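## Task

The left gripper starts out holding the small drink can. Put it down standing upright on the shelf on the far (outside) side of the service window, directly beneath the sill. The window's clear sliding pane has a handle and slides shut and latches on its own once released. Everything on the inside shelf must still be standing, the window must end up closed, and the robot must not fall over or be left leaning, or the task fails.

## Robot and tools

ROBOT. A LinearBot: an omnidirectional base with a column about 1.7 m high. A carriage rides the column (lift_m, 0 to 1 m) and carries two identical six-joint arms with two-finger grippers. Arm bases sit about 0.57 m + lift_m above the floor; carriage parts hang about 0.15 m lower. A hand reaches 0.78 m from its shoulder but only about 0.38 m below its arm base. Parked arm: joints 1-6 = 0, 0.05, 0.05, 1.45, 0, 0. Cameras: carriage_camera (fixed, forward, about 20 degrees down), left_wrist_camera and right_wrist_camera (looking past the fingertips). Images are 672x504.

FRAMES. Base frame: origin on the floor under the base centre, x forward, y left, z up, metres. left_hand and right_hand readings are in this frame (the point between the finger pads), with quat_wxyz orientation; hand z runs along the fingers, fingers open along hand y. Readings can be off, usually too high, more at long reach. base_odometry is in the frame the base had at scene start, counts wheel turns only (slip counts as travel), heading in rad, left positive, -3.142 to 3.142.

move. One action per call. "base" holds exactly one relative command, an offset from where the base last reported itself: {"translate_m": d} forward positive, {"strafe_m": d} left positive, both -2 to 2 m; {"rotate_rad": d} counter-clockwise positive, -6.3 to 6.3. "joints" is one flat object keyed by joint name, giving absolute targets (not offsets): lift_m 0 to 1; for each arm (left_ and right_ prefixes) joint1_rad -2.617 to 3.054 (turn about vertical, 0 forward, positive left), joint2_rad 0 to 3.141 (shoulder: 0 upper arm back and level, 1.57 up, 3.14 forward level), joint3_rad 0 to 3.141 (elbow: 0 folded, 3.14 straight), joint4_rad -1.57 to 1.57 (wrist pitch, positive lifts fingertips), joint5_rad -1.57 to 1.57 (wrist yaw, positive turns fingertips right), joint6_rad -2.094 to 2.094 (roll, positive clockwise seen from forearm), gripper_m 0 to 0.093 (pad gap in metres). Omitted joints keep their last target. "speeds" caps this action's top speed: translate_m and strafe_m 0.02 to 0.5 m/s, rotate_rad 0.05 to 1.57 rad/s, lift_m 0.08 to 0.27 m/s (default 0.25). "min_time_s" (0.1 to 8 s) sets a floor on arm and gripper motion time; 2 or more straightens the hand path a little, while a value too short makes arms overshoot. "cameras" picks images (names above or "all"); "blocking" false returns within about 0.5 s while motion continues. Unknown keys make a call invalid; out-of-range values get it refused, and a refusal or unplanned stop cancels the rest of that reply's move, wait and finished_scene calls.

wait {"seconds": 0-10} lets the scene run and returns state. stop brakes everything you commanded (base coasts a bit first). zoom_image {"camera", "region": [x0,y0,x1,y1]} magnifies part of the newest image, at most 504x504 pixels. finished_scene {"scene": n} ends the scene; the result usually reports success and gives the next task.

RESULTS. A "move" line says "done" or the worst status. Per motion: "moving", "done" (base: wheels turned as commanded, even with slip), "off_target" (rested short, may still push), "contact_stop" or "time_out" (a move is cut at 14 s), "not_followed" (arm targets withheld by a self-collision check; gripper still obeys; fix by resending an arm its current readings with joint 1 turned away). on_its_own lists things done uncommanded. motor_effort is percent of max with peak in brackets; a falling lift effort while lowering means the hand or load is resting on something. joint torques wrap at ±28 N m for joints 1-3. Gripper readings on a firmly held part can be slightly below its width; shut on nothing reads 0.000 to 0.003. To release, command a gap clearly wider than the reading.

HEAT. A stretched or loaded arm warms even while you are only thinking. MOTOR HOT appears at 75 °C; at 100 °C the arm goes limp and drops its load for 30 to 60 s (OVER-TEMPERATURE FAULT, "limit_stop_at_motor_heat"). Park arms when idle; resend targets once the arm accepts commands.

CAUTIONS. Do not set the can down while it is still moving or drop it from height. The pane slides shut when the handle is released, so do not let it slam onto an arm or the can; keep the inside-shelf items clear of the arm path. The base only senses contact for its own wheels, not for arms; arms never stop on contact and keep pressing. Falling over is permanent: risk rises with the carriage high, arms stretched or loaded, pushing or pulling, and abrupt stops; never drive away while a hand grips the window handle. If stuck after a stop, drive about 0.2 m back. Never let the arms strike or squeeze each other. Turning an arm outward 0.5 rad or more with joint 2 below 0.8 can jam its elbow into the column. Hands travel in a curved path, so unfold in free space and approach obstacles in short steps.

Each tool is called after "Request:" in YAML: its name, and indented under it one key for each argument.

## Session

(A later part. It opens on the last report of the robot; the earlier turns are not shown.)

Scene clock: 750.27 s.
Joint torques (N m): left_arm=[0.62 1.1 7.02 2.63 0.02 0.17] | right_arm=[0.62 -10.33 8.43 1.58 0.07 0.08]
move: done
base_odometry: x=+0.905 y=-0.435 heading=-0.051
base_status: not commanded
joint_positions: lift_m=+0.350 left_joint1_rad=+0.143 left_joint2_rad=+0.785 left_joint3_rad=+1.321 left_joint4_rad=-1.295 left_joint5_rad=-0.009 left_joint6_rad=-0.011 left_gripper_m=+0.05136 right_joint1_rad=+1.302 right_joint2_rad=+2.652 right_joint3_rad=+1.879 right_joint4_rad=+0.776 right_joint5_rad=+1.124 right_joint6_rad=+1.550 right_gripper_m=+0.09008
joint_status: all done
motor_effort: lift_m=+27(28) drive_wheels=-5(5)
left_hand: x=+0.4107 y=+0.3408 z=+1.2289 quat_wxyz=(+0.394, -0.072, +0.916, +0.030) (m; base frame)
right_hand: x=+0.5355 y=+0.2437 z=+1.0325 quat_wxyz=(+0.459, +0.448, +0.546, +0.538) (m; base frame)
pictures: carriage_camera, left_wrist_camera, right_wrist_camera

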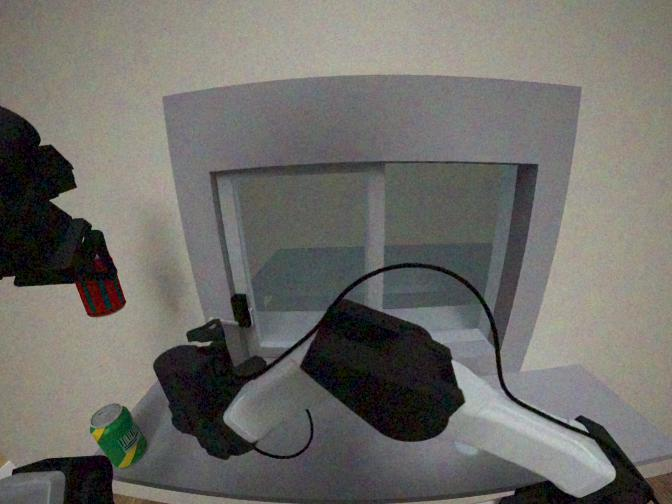

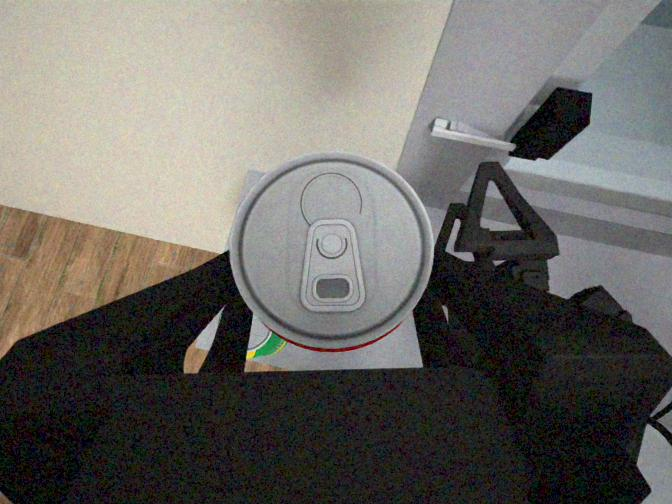

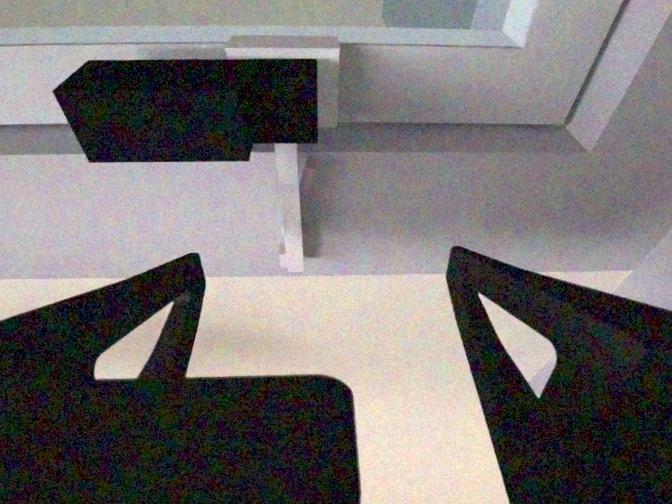

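Request:
move:
  joints: {"right_joint1_rad": 1.216, "right_joint2_rad": 2.717, "right_joint3_rad": 2.003, "right_joint4_rad": 0.721, "right_joint5_rad": 1.041, "right_joint6_rad": 1.575}
  min_time_s: 2
  cameras: ["all"]

Request:
zoom_image:
  camera: "left_wrist_camera"
  region: [400, 60, 620, 225]

Request:
zoom_image:
  camera: "right_wrist_camera"
  region: [180, 120, 480, 345]

Scene clock: 781.10 s.
Joint torques (N m): left_arm=[0.5 1.22 7.02 2.64 0.04 0.16] | right_arm=[-0.8 -10.55 8.64 1.64 -0.06 0.02]
move: done
base_odometry: x=+0.905 y=-0.435 heading=-0.051
base_status: not commanded
joint_positions: lift_m=+0.350 left_joint1_rad=+0.143 left_joint2_rad=+0.785 left_joint3_rad=+1.321 left_joint4_rad=-1.295 left_joint5_rad=-0.009 left_joint6_rad=-0.011 left_gripper_m=+0.05136 right_joint1_rad=+1.224 right_joint2_rad=+2.696 right_joint3_rad=+1.970 right_joint4_rad=+0.727 right_joint5_rad=+1.049 right_joint6_rad=+1.566 right_gripper_m=+0.09008
joint_status: all done
motor_effort: lift_m=+24(29) drive_wheels=-5(5)
left_hand: x=+0.4107 y=+0.3408 z=+1.2289 quat_wxyz=(+0.394, -0.072, +0.916, +0.030) (m; base frame)
right_hand: x=+0.5801 y=+0.2405 z=+1.0327 quat_wxyz=(+0.456, +0.453, +0.542, +0.541) (m; base frame)
pictures: carriage_camera, left_wrist_camera, right_wrist_camera

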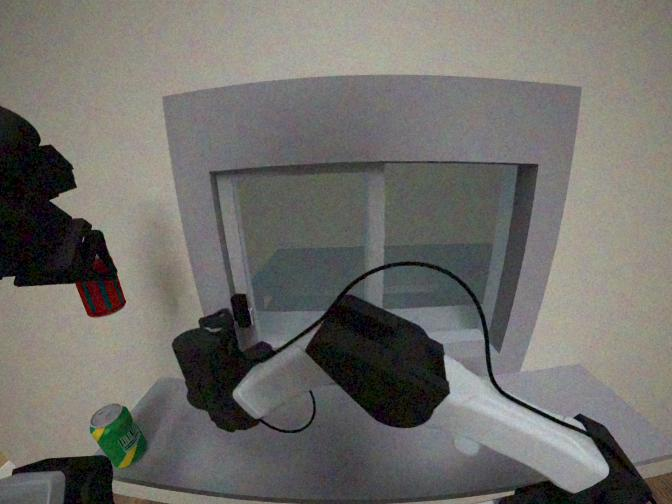

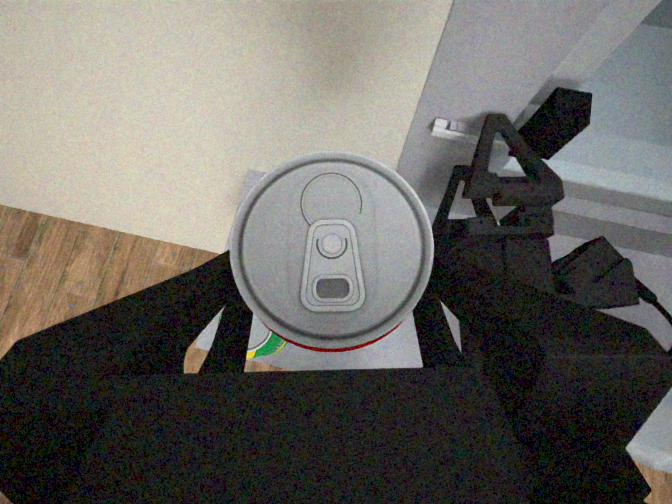

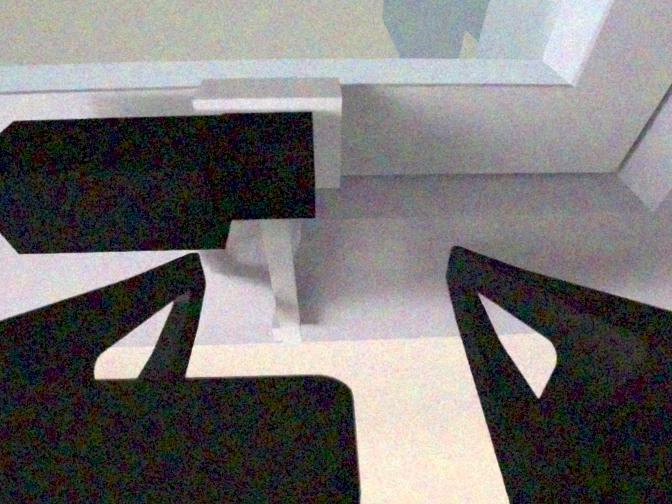

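Scaled by 2.291 from the camera's 672x504 image, which has a finer 960x720 frame.

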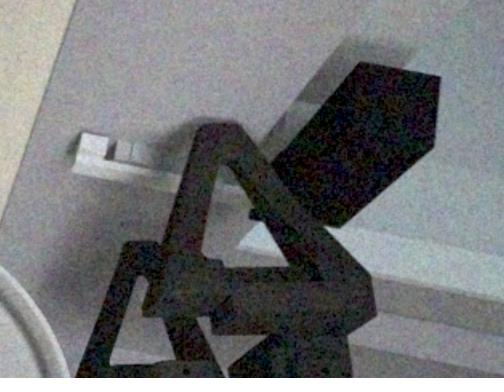

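Scaled by 1.680 from the camera's 672x504 image, which has a finer 960x720 frame.

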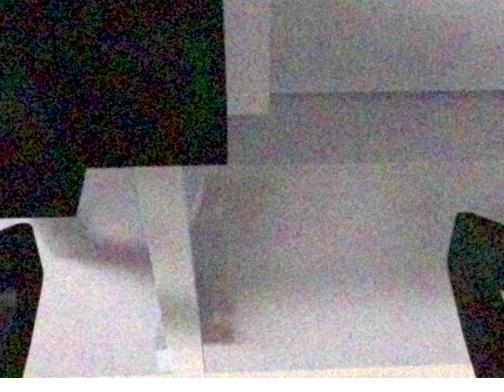

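Request:
move:
  joints: {"right_joint1_rad": 1.217, "right_joint2_rad": 2.669, "right_joint3_rad": 1.978, "right_joint4_rad": 0.698, "right_joint5_rad": 1.042, "right_joint6_rad": 1.575, "right_gripper_m": 0.04}
  min_time_s: 1.5
  cameras: ["left_wrist_camera", "right_wrist_camera"]

Request:
zoom_image:
  camera: "left_wrist_camera"
  region: [400, 60, 620, 225]

Request:
zoom_image:
  camera: "right_wrist_camera"
  region: [180, 120, 480, 345]

Scene clock: 828.33 s.
Joint torques (N m): left_arm=[0.59 1.09 6.97 2.65 -0.01 0.2] | right_arm=[-0.73 -14.19 6.61 1.49 -0.07 0.01]
move: done
base_odometry: x=+0.905 y=-0.435 heading=-0.051
base_status: not commanded
joint_positions: lift_m=+0.350 left_joint1_rad=+0.143 left_joint2_rad=+0.785 left_joint3_rad=+1.321 left_joint4_rad=-1.295 left_joint5_rad=-0.009 left_joint6_rad=-0.011 left_gripper_m=+0.05136 right_joint1_rad=+1.224 right_joint2_rad=+2.696 right_joint3_rad=+1.970 right_joint4_rad=+0.718 right_joint5_rad=+1.048 right_joint6_rad=+1.567 right_gripper_m=+0.04010
joint_status: all done
motor_effort: lift_m=+24(28) drive_wheels=-5(5)
left_hand: x=+0.4107 y=+0.3408 z=+1.2289 quat_wxyz=(+0.394, -0.072, +0.916, +0.030) (m; base frame)
right_hand: x=+0.5801 y=+0.2407 z=+1.0312 quat_wxyz=(+0.456, +0.452, +0.545, +0.539) (m; base frame)
pictures: left_wrist_camera, right_wrist_camera

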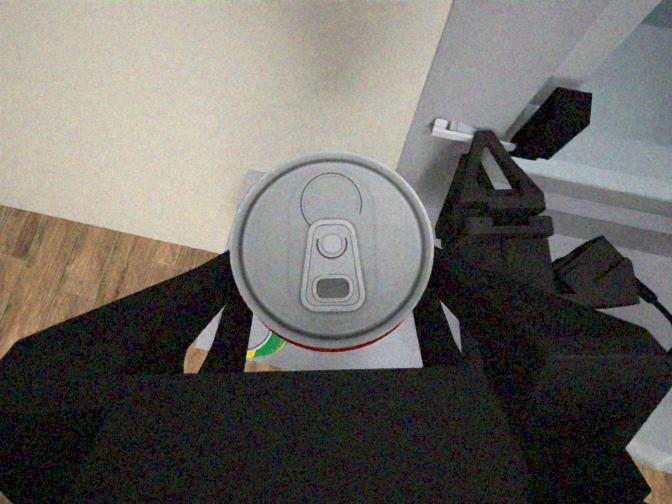

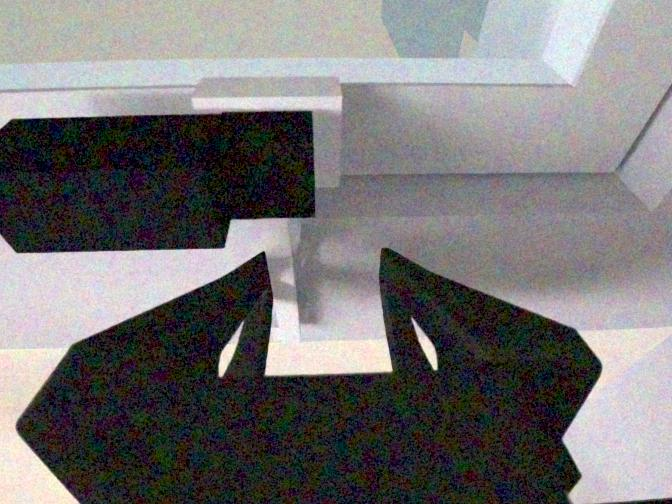

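Scaled by 2.291 from the camera's 672x504 image, which has a finer 960x720 frame.

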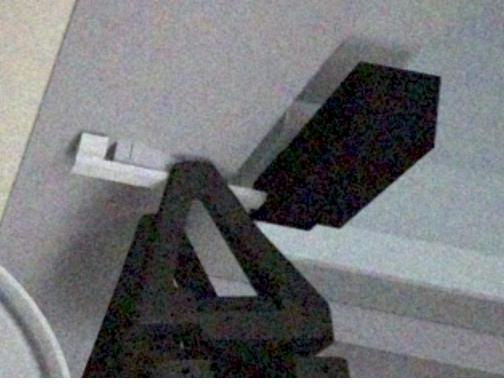

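Scaled by 1.680 from the camera's 672x504 image, which has a finer 960x720 frame.

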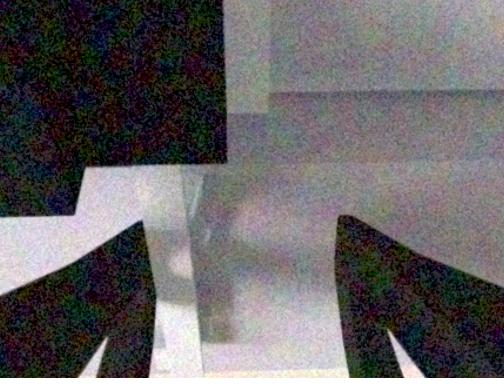

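Request:
move:
  joints: {"lift_m": 0.369, "right_gripper_m": 0.032}
  speeds: {"lift_m": 0.08}
  cameras: ["left_wrist_camera", "right_wrist_camera"]

Request:
zoom_image:
  camera: "left_wrist_camera"
  region: [400, 60, 620, 225]

Request:
zoom_image:
  camera: "right_wrist_camera"
  region: [180, 120, 480, 345]

Scene clock: 846.73 s.
Joint torques (N m): left_arm=[0.57 0.96 6.6 2.67 0.01 0.2] | right_arm=[-0.72 -14.01 6.54 1.69 -0.05 0.01]
move: done
MOTOR HOT: joint 2 (shoulder) of the right arm reports 83 °C; the controller stops that arm at 100 °C. To cool a motor, set the load down, stop pushing, or move to a pose that needs little force.
base_odometry: x=+0.905 y=-0.435 heading=-0.051
base_status: not commanded
joint_positions: lift_m=+0.369 left_joint1_rad=+0.143 left_joint2_rad=+0.787 left_joint3_rad=+1.326 left_joint4_rad=-1.300 left_joint5_rad=-0.009 left_joint6_rad=-0.011 left_gripper_m=+0.05136 right_joint1_rad=+1.224 right_joint2_rad=+2.696 right_joint3_rad=+1.970 right_joint4_rad=+0.700 right_joint5_rad=+1.047 right_joint6_rad=+1.568 right_gripper_m=+0.03208
joint_status: all done
motor_effort: lift_m=+24(30) drive_wheels=-5(5)
left_hand: x=+0.4104 y=+0.3408 z=+1.2485 quat_wxyz=(+0.393, -0.072, +0.916, +0.030) (m; base frame)
right_hand: x=+0.5801 y=+0.2408 z=+1.0474 quat_wxyz=(+0.458, +0.450, +0.551, +0.533) (m; base frame)
pictures: left_wrist_camera, right_wrist_camera

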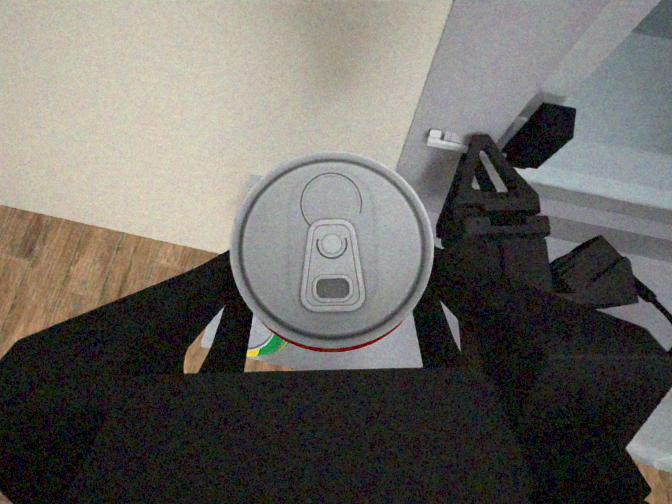

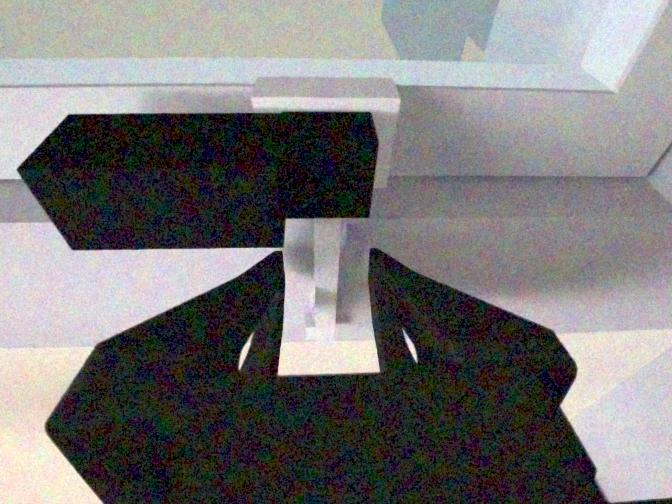

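Scaled by 2.291 from the camera's 672x504 image, which has a finer 960x720 frame.

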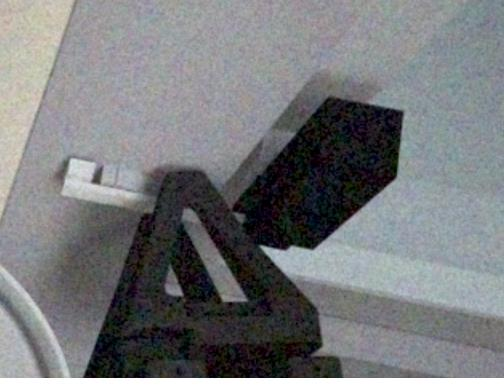

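Scaled by 1.680 from the camera's 672x504 image, which has a finer 960x720 frame.

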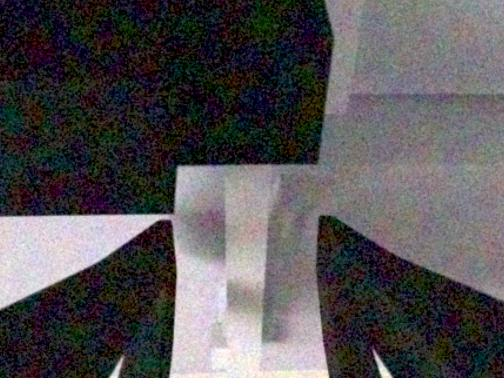

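Request:
move:
  joints: {"lift_m": 0.39, "right_joint2_rad": 2.712}
  speeds: {"lift_m": 0.08}
  cameras: ["left_wrist_camera", "right_wrist_camera"]

Request:
zoom_image:
  camera: "left_wrist_camera"
  region: [400, 60, 620, 225]

Scene clock: 860.37 s.
Joint torques (N m): left_arm=[0.65 0.87 6.48 2.71 0.03 0.14] | right_arm=[-0.77 -11.66 6.61 2.07 0.14 -0.01]
move: done
MOTOR HOT: still on. Joint 2 (shoulder) of the right arm reports 88 °C.
base_odometry: x=+0.905 y=-0.435 heading=-0.051
base_status: not commanded
joint_positions: lift_m=+0.390 left_joint1_rad=+0.143 left_joint2_rad=+0.788 left_joint3_rad=+1.327 left_joint4_rad=-1.301 left_joint5_rad=-0.009 left_joint6_rad=-0.011 left_gripper_m=+0.05136 right_joint1_rad=+1.224 right_joint2_rad=+2.704 right_joint3_rad=+1.970 right_joint4_rad=+0.667 right_joint5_rad=+1.032 right_joint6_rad=+1.569 right_gripper_m=+0.03208
joint_status: all done
motor_effort: lift_m=+24(29) drive_wheels=+2(5)
left_hand: x=+0.4104 y=+0.3408 z=+1.2696 quat_wxyz=(+0.393, -0.072, +0.916, +0.030) (m; base frame)
right_hand: x=+0.5792 y=+0.2432 z=+1.0576 quat_wxyz=(+0.458, +0.441, +0.568, +0.523) (m; base frame)
pictures: left_wrist_camera, right_wrist_camera

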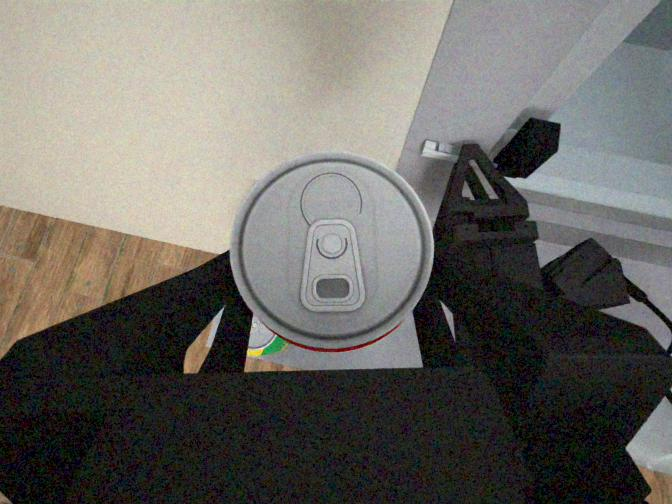

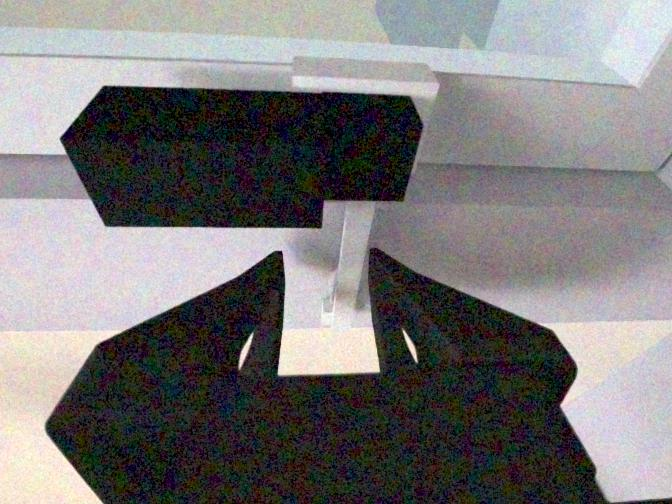

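Scaled by 2.291 from the camera's 672x504 image, which has a finer 960x720 frame.

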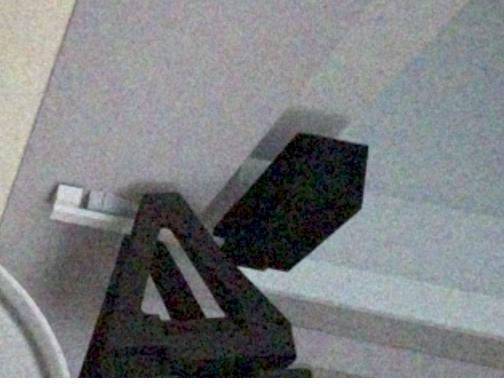

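Request:
move:
  joints: {"lift_m": 0.41}
  speeds: {"lift_m": 0.08}
  cameras: ["left_wrist_camera", "right_wrist_camera"]

Request:
zoom_image:
  camera: "left_wrist_camera"
  region: [400, 60, 620, 225]

Scene clock: 870.83 s.
Joint torques (N m): left_arm=[0.5 1.02 6.35 2.69 0.04 0.2] | right_arm=[-0.81 -12.42 6.6 2.07 0.19 -0.03]
move: done
MOTOR HOT: still on. Joint 2 (shoulder) of the right arm reports 88 °C.
base_odometry: x=+0.905 y=-0.435 heading=-0.051
base_status: not commanded
joint_positions: lift_m=+0.410 left_joint1_rad=+0.143 left_joint2_rad=+0.788 left_joint3_rad=+1.328 left_joint4_rad=-1.300 left_joint5_rad=-0.009 left_joint6_rad=-0.011 left_gripper_m=+0.05136 right_joint1_rad=+1.225 right_joint2_rad=+2.715 right_joint3_rad=+1.970 right_joint4_rad=+0.664 right_joint5_rad=+1.027 right_joint6_rad=+1.571 right_gripper_m=+0.03208
joint_status: all done
motor_effort: lift_m=+24(30) drive_wheels=+2(2)
left_hand: x=+0.4104 y=+0.3408 z=+1.2901 quat_wxyz=(+0.393, -0.072, +0.916, +0.030) (m; base frame)
right_hand: x=+0.5786 y=+0.2440 z=+1.0704 quat_wxyz=(+0.457, +0.438, +0.573, +0.520) (m; base frame)
pictures: left_wrist_camera, right_wrist_camera

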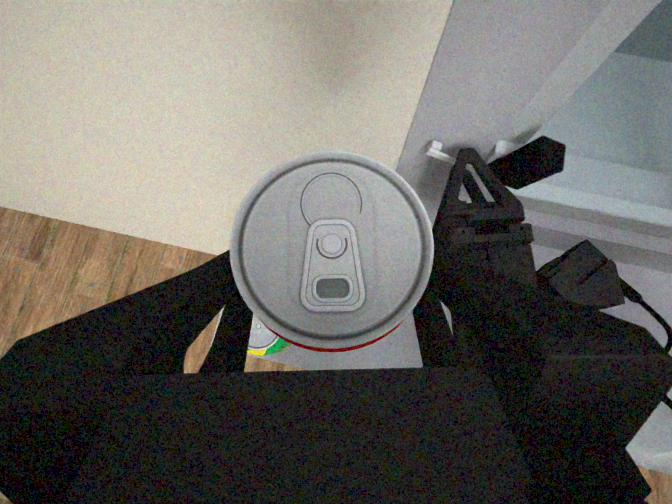

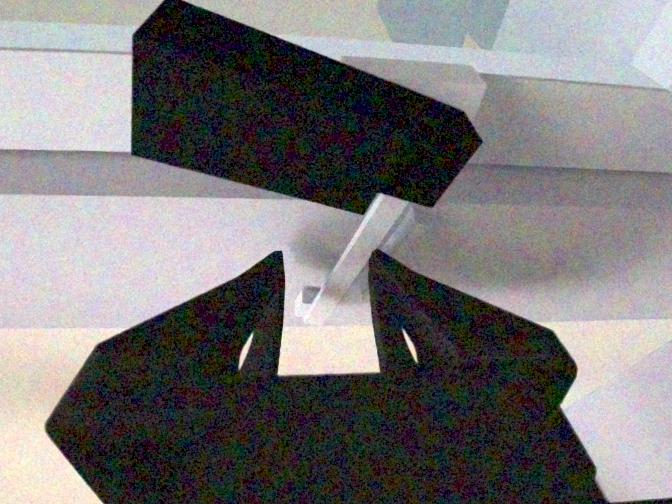

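Scaled by 2.291 from the camera's 672x504 image, which has a finer 960x720 frame.

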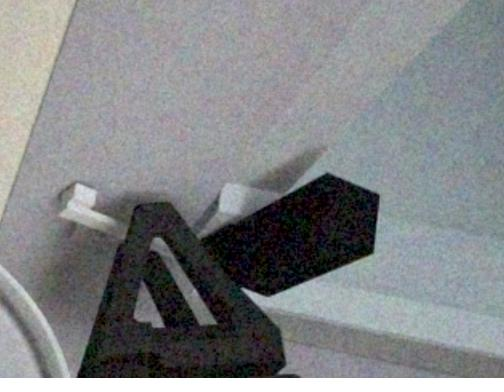

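Request:
move:
  joints: {"lift_m": 0.417, "right_joint1_rad": 1.122, "right_joint2_rad": 2.375, "right_joint3_rad": 1.225, "right_joint4_rad": 1.18, "right_joint5_rad": 1.043, "right_joint6_rad": 1.575}
  min_time_s: 2.5
  cameras: ["all"]

Scene clock: 888.67 s.
Joint torques (N m): left_arm=[0.62 0.94 6.24 2.72 0.05 0.19] | right_arm=[-3.71 -13.42 3.7 1.97 0.35 -0.04]
move: off_target
MOTOR HOT: still on. Joint 2 (shoulder) of the right arm reports 93 °C.
base_odometry: x=+0.905 y=-0.435 heading=-0.051
base_status: not commanded
joint_positions: lift_m=+0.417 left_joint1_rad=+0.143 left_joint2_rad=+0.788 left_joint3_rad=+1.329 left_joint4_rad=-1.300 left_joint5_rad=-0.009 left_joint6_rad=-0.011 left_gripper_m=+0.05136 right_joint1_rad=+1.164 right_joint2_rad=+2.425 right_joint3_rad=+1.236 right_joint4_rad=+1.154 right_joint5_rad=+1.008 right_joint6_rad=+1.572 right_gripper_m=+0.03207
joint_status: right_joint1_rad off_target (ended at +1.164, target +1.122); right_joint5_rad off_target (ended at +1.009, target +1.043); the others done
motor_effort: lift_m=+26(29) drive_wheels=+2(2)
left_hand: x=+0.4105 y=+0.3408 z=+1.2974 quat_wxyz=(+0.394, -0.072, +0.916, +0.030) (m; base frame)
right_hand: x=+0.5659 y=+0.1189 z=+1.0656 quat_wxyz=(+0.463, +0.456, +0.549, +0.525) (m; base frame)
pictures: carriage_camera, left_wrist_camera, right_wrist_camera

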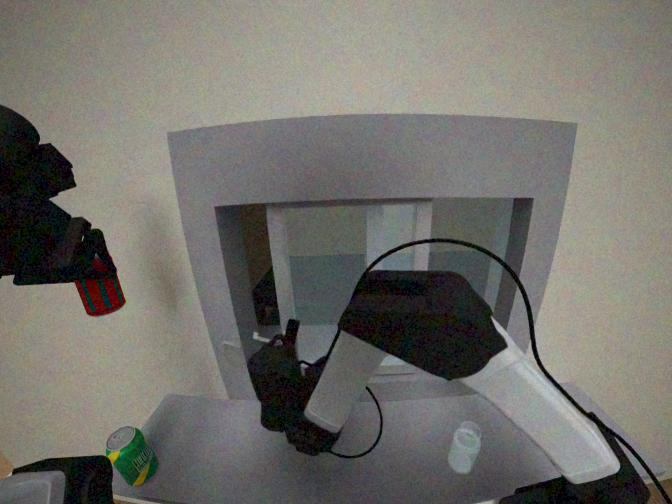

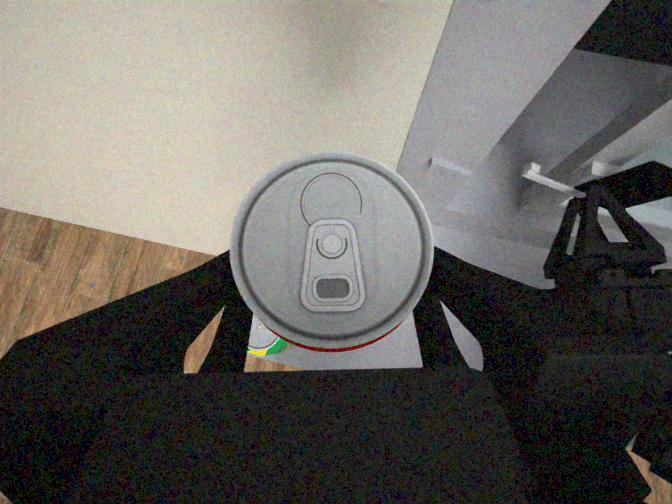

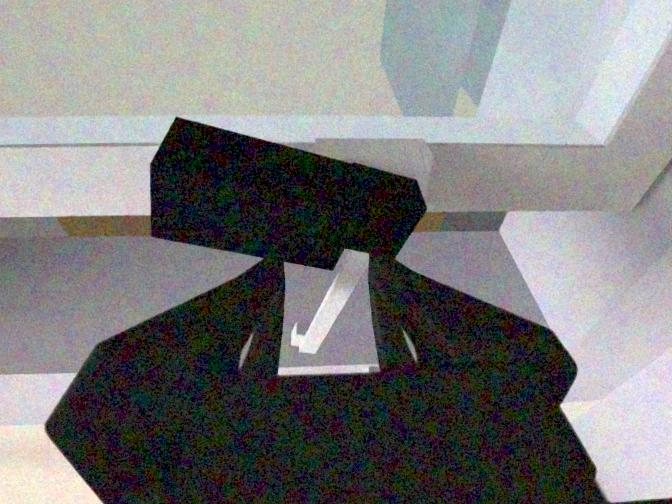

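Request:
move:
  joints: {"right_joint1_rad": 0.962, "right_joint2_rad": 2.13, "right_joint3_rad": 0.735, "right_joint4_rad": 1.34, "right_joint5_rad": 1.04, "right_joint6_rad": 1.575}
  min_time_s: 2.5
  cameras: ["all"]

Scene clock: 917.83 s.
Joint torques (N m): left_arm=[0.59 0.94 6.26 2.7 0.01 0.19] | right_arm=[-7.92 -9.74 3.62 1.99 0.58 -0.03]
move: off_target
MOTOR HOT: still on. Joint 2 (shoulder) of the right arm reports 88 °C.
base_odometry: x=+0.905 y=-0.435 heading=-0.051
base_status: not commanded
joint_positions: lift_m=+0.417 left_joint1_rad=+0.143 left_joint2_rad=+0.788 left_joint3_rad=+1.329 left_joint4_rad=-1.300 left_joint5_rad=-0.009 left_joint6_rad=-0.011 left_gripper_m=+0.05136 right_joint1_rad=+1.053 right_joint2_rad=+2.164 right_joint3_rad=+0.734 right_joint4_rad=+1.320 right_joint5_rad=+0.988 right_joint6_rad=+1.572 right_gripper_m=+0.03207
joint_status: right_joint1_rad off_target (ended at +1.053, target +0.962); right_joint5_rad off_target (ended at +0.988, target +1.040); the others done
motor_effort: lift_m=+25(28) drive_wheels=+3(3)
left_hand: x=+0.4105 y=+0.3408 z=+1.2974 quat_wxyz=(+0.394, -0.072, +0.916, +0.030) (m; base frame)
right_hand: x=+0.5590 y=-0.0100 z=+1.0695 quat_wxyz=(+0.492, +0.474, +0.553, +0.478) (m; base frame)
pictures: carriage_camera, left_wrist_camera, right_wrist_camera

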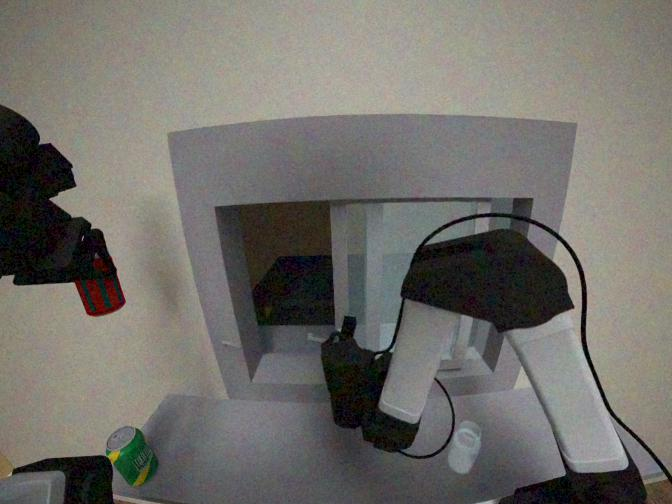

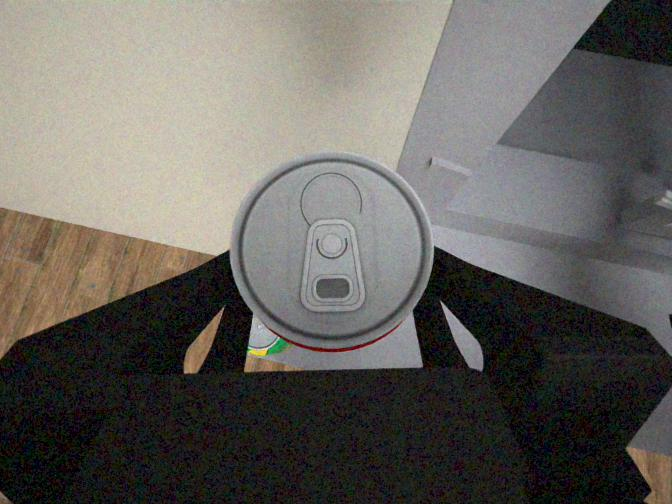

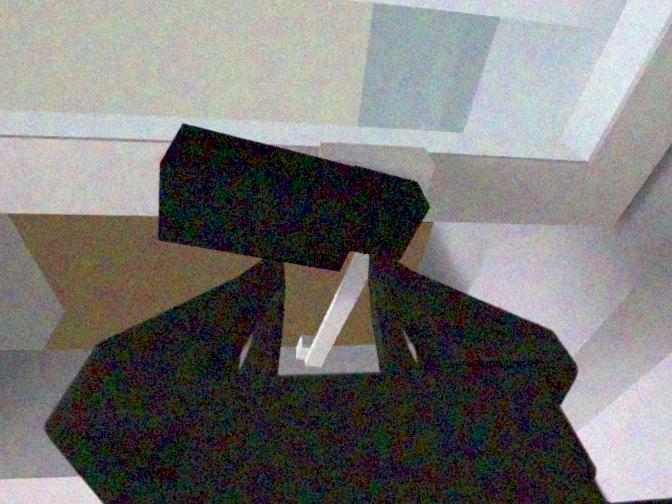

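Request:
move:
  joints: {"right_joint1_rad": 0.98, "right_joint2_rad": 2.185, "right_joint3_rad": 0.725, "right_joint4_rad": 1.32}
  cameras: ["left_wrist_camera"]

Request:
zoom_image:
  camera: "left_wrist_camera"
  region: [380, 0, 672, 280]

Scene clock: 928.80 s.
Joint torques (N m): left_arm=[0.62 0.9 6.2 2.69 0.02 0.21] | right_arm=[-6.38 -5.5 3.15 1.74 0.57 -0.04]
move: off_target
MOTOR HOT: still on. Joint 2 (shoulder) of the right arm reports 88 °C.
base_odometry: x=+0.905 y=-0.435 heading=-0.051
base_status: not commanded
joint_positions: lift_m=+0.417 left_joint1_rad=+0.143 left_joint2_rad=+0.788 left_joint3_rad=+1.329 left_joint4_rad=-1.300 left_joint5_rad=-0.009 left_joint6_rad=-0.011 left_gripper_m=+0.05136 right_joint1_rad=+1.053 right_joint2_rad=+2.164 right_joint3_rad=+0.730 right_joint4_rad=+1.323 right_joint5_rad=+0.989 right_joint6_rad=+1.572 right_gripper_m=+0.03207
joint_status: right_joint1_rad off_target (ended at +1.053, target +0.980); the others done
motor_effort: lift_m=+26(28) drive_wheels=+3(3)
left_hand: x=+0.4105 y=+0.3408 z=+1.2974 quat_wxyz=(+0.394, -0.072, +0.916, +0.030) (m; base frame)
right_hand: x=+0.5584 y=-0.0110 z=+1.0689 quat_wxyz=(+0.492, +0.474, +0.553, +0.477) (m; base frame)
pictures: left_wrist_camera

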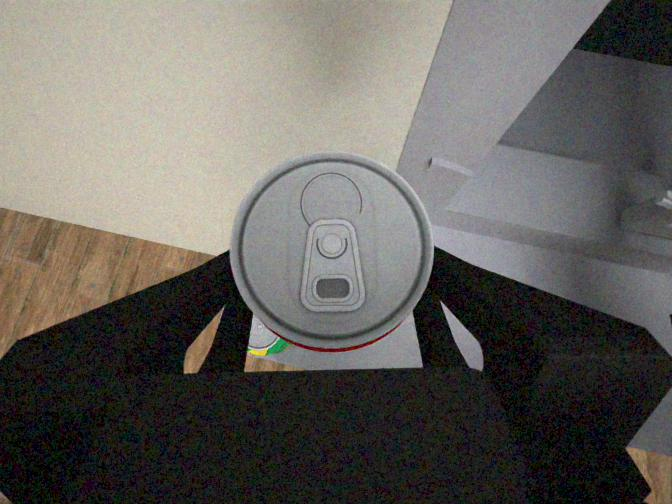

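Scaled by 1.726 from the camera's 672x504 image, which has a finer 960x720 frame.

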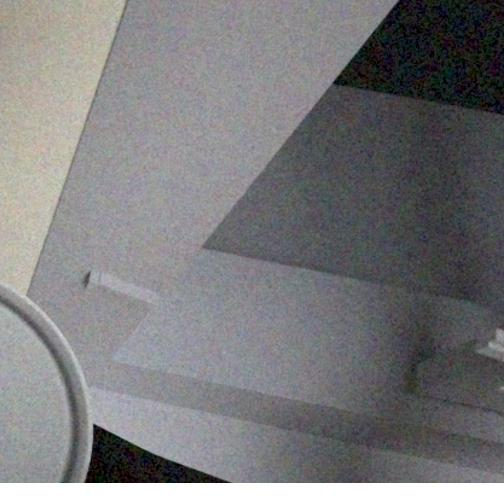

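Request:
move:
  cameras: ["carriage_camera", "right_wrist_camera"]

Request:
zoom_image:
  camera: "carriage_camera"
  region: [200, 180, 380, 420]

Scene clock: 954.10 s.
Joint torques (N m): left_arm=[0.55 0.81 6.34 2.69 0.01 0.19] | right_arm=[-6.38 -5.5 3.15 1.74 0.57 -0.04]
MOTOR HOT: still on. Joint 2 (shoulder) of the right arm reports 76 °C.
base_odometry: x=+0.905 y=-0.435 heading=-0.051
base_status: not commanded
joint_positions: lift_m=+0.417 left_joint1_rad=+0.143 left_joint2_rad=+0.788 left_joint3_rad=+1.329 left_joint4_rad=-1.300 left_joint5_rad=-0.009 left_joint6_rad=-0.011 left_gripper_m=+0.05136 right_joint1_rad=+1.053 right_joint2_rad=+2.164 right_joint3_rad=+0.730 right_joint4_rad=+1.323 right_joint5_rad=+0.989 right_joint6_rad=+1.572 right_gripper_m=+0.03207
joint_status: right_joint1_rad off_target (ended at +1.053, target +0.980); the others done
motor_effort: lift_m=+27(28) drive_wheels=+3(3)
left_hand: x=+0.4105 y=+0.3408 z=+1.2974 quat_wxyz=(+0.394, -0.072, +0.916, +0.030) (m; base frame)
right_hand: x=+0.5584 y=-0.0110 z=+1.0689 quat_wxyz=(+0.492, +0.474, +0.553, +0.477) (m; base frame)
pictures: carriage_camera, right_wrist_camera

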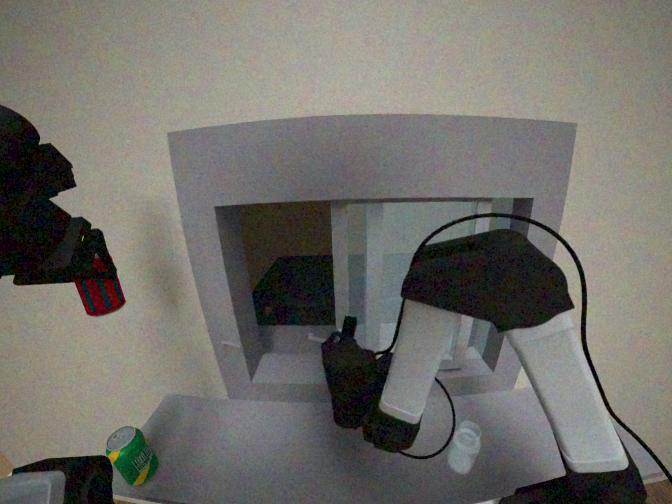

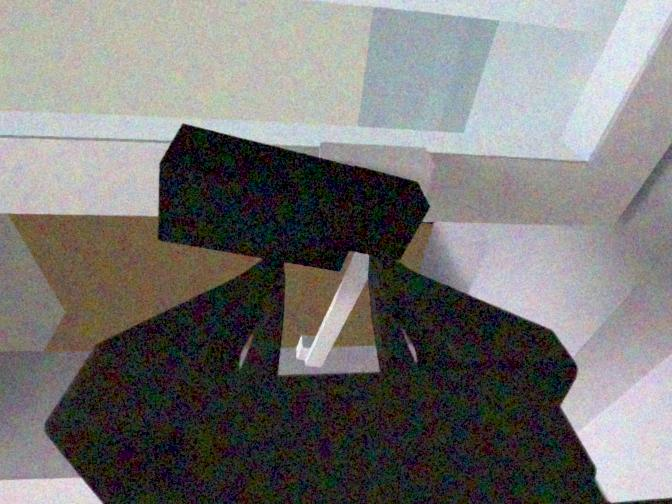

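Scaled by 2.100 from the camera's 672x504 image, which has a finer 960x720 frame.

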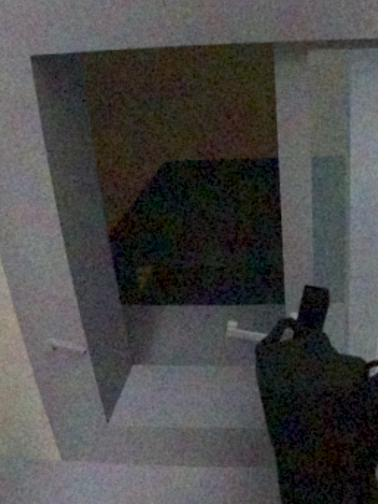

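Request:
move:
  joints: {"left_joint1_rad": -0.409, "left_joint2_rad": 1.17, "left_joint3_rad": 0.637, "left_joint4_rad": -0.155, "left_joint5_rad": 0.0, "left_joint6_rad": 0.0}
  min_time_s: 2
  cameras: ["all"]

Scene clock: 996.23 s.
Joint torques (N m): left_arm=[-0.75 -2.8 6.56 2.82 0.01 0.21] | right_arm=[-6.39 -5.52 3.15 1.73 0.57 -0.04]
move: off_target
MOTOR HOT: cleared for the motors of the right arm.
base_odometry: x=+0.905 y=-0.435 heading=-0.051
base_status: not commanded
joint_positions: lift_m=+0.417 left_joint1_rad=-0.402 left_joint2_rad=+1.168 left_joint3_rad=+0.632 left_joint4_rad=-0.208 left_joint5_rad=-0.009 left_joint6_rad=-0.011 left_gripper_m=+0.05136 right_joint1_rad=+1.053 right_joint2_rad=+2.164 right_joint3_rad=+0.730 right_joint4_rad=+1.324 right_joint5_rad=+0.989 right_joint6_rad=+1.572 right_gripper_m=+0.03207
joint_status: left_joint4_rad off_target (ended at -0.208, target -0.155); the others done
motor_effort: lift_m=+25(28) drive_wheels=+3(3)
left_hand: x=+0.5336 y=+0.1800 z=+1.1049 quat_wxyz=(+0.394, +0.176, +0.898, -0.079) (m; base frame)
right_hand: x=+0.5584 y=-0.0110 z=+1.0690 quat_wxyz=(+0.492, +0.474, +0.553, +0.477) (m; base frame)
pictures: carriage_camera, left_wrist_camera, right_wrist_camera

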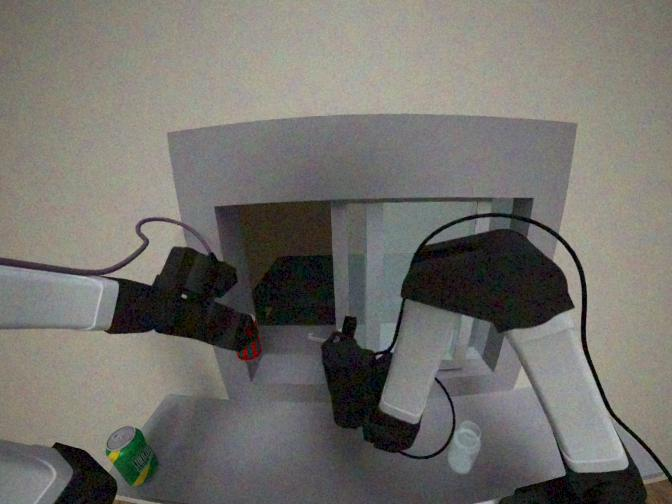

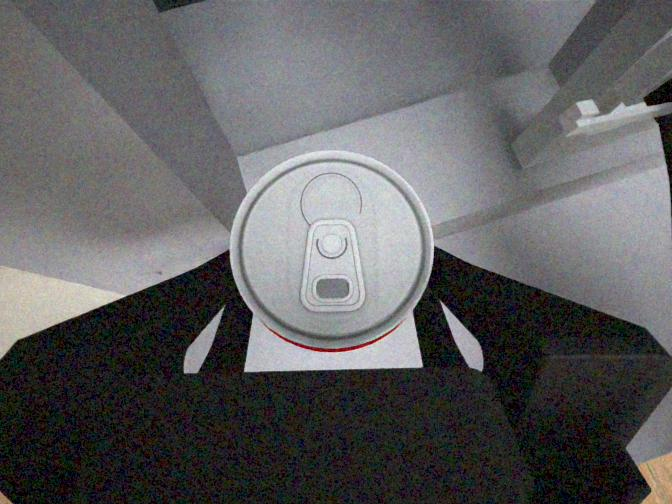

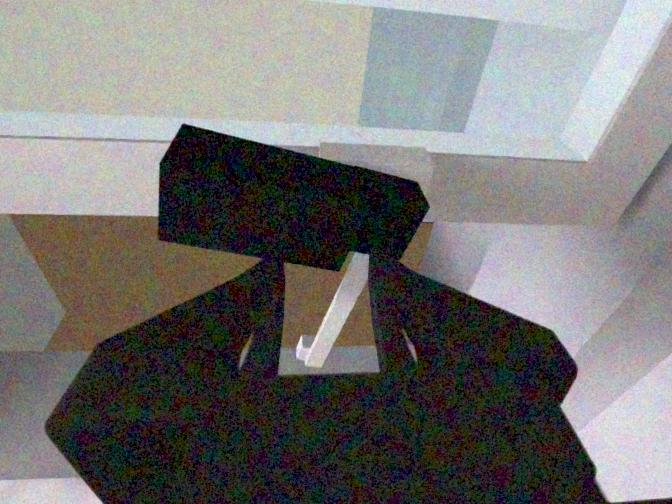

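Request:
move:
  cameras: ["all"]

Scene clock: 1014.23 s.
Joint torques (N m): left_arm=[-0.81 -2.92 6.48 2.83 0.04 0.19] | right_arm=[-6.38 -5.5 3.17 1.74 0.57 -0.04]
base_odometry: x=+0.905 y=-0.435 heading=-0.051
base_status: not commanded
joint_positions: lift_m=+0.417 left_joint1_rad=-0.402 left_joint2_rad=+1.168 left_joint3_rad=+0.632 left_joint4_rad=-0.207 left_joint5_rad=-0.009 left_joint6_rad=-0.011 left_gripper_m=+0.05136 right_joint1_rad=+1.053 right_joint2_rad=+2.164 right_joint3_rad=+0.730 right_joint4_rad=+1.324 right_joint5_rad=+0.989 right_joint6_rad=+1.572 right_gripper_m=+0.03207
joint_status: left_joint4_rad off_target (ended at -0.208, target -0.155); the others done
motor_effort: lift_m=+26(28) drive_wheels=+3(3)
left_hand: x=+0.5336 y=+0.1800 z=+1.1050 quat_wxyz=(+0.395, +0.176, +0.898, -0.079) (m; base frame)
right_hand: x=+0.5584 y=-0.0110 z=+1.0690 quat_wxyz=(+0.492, +0.474, +0.553, +0.477) (m; base frame)
pictures: carriage_camera, left_wrist_camera, right_wrist_camera

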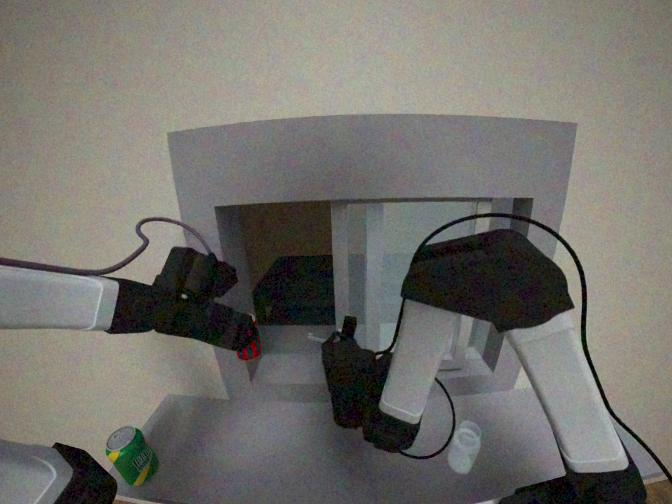

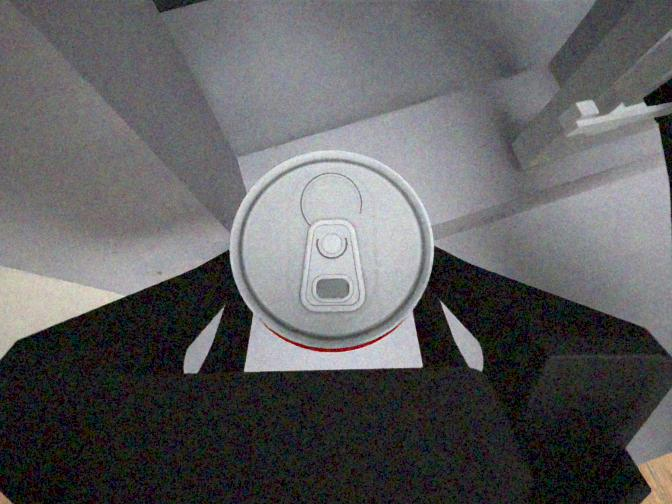

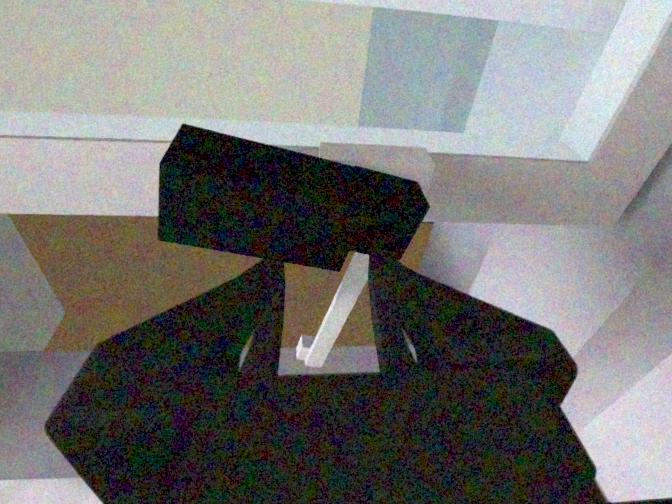

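Request:
move:
  joints: {"left_joint1_rad": -0.409, "left_joint2_rad": 2.478, "left_joint3_rad": 2.0, "left_joint4_rad": -0.208}
  min_time_s: 3
  cameras: ["all"]

Scene clock: 1051.97 s.
Joint torques (N m): left_arm=[-0.76 -11.29 9.32 2.63 0.05 0.18] | right_arm=[-6.39 -5.49 3.15 1.72 0.56 -0.03]
move: done
base_odometry: x=+0.905 y=-0.435 heading=-0.051
base_status: not commanded
joint_positions: lift_m=+0.417 left_joint1_rad=-0.402 left_joint2_rad=+2.473 left_joint3_rad=+1.964 left_joint4_rad=-0.244 left_joint5_rad=-0.009 left_joint6_rad=-0.011 left_gripper_m=+0.05136 right_joint1_rad=+1.053 right_joint2_rad=+2.164 right_joint3_rad=+0.730 right_joint4_rad=+1.325 right_joint5_rad=+0.989 right_joint6_rad=+1.572 right_gripper_m=+0.03207
joint_status: all done
motor_effort: lift_m=+25(28) drive_wheels=+4(4)
left_hand: x=+0.8197 y=+0.0582 z=+1.0304 quat_wxyz=(+0.390, +0.177, +0.900, -0.078) (m; base frame)
right_hand: x=+0.5584 y=-0.0110 z=+1.0692 quat_wxyz=(+0.492, +0.474, +0.552, +0.478) (m; base frame)
pictures: carriage_camera, left_wrist_camera, right_wrist_camera

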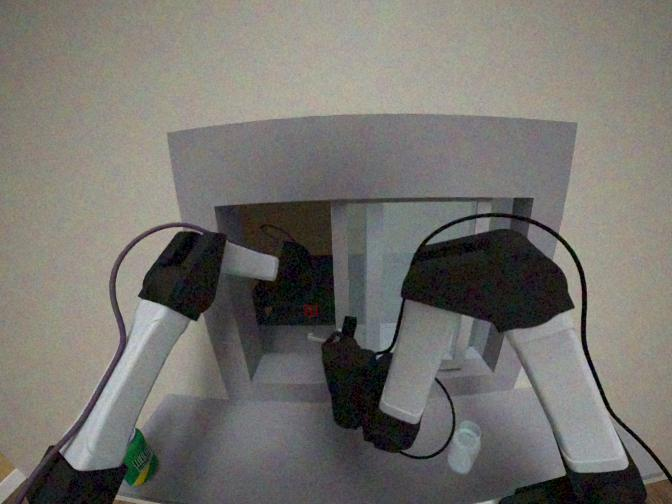

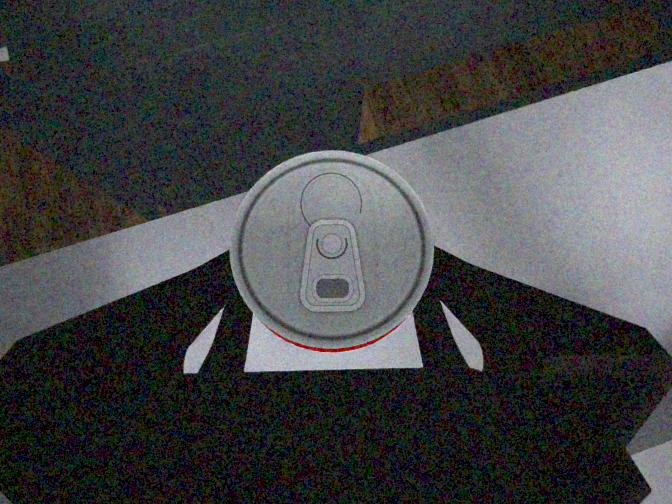

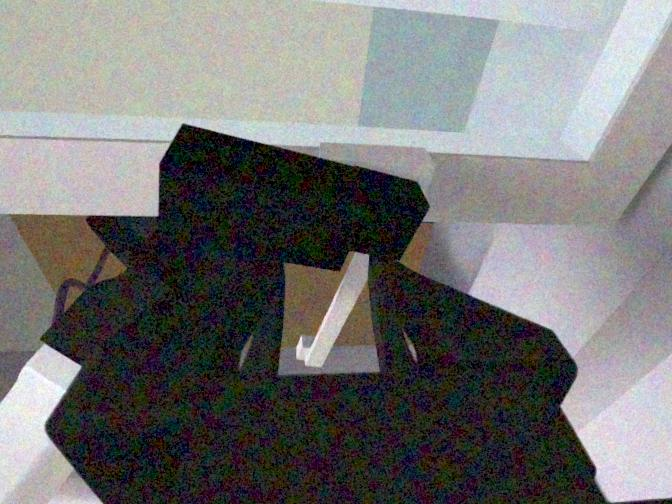

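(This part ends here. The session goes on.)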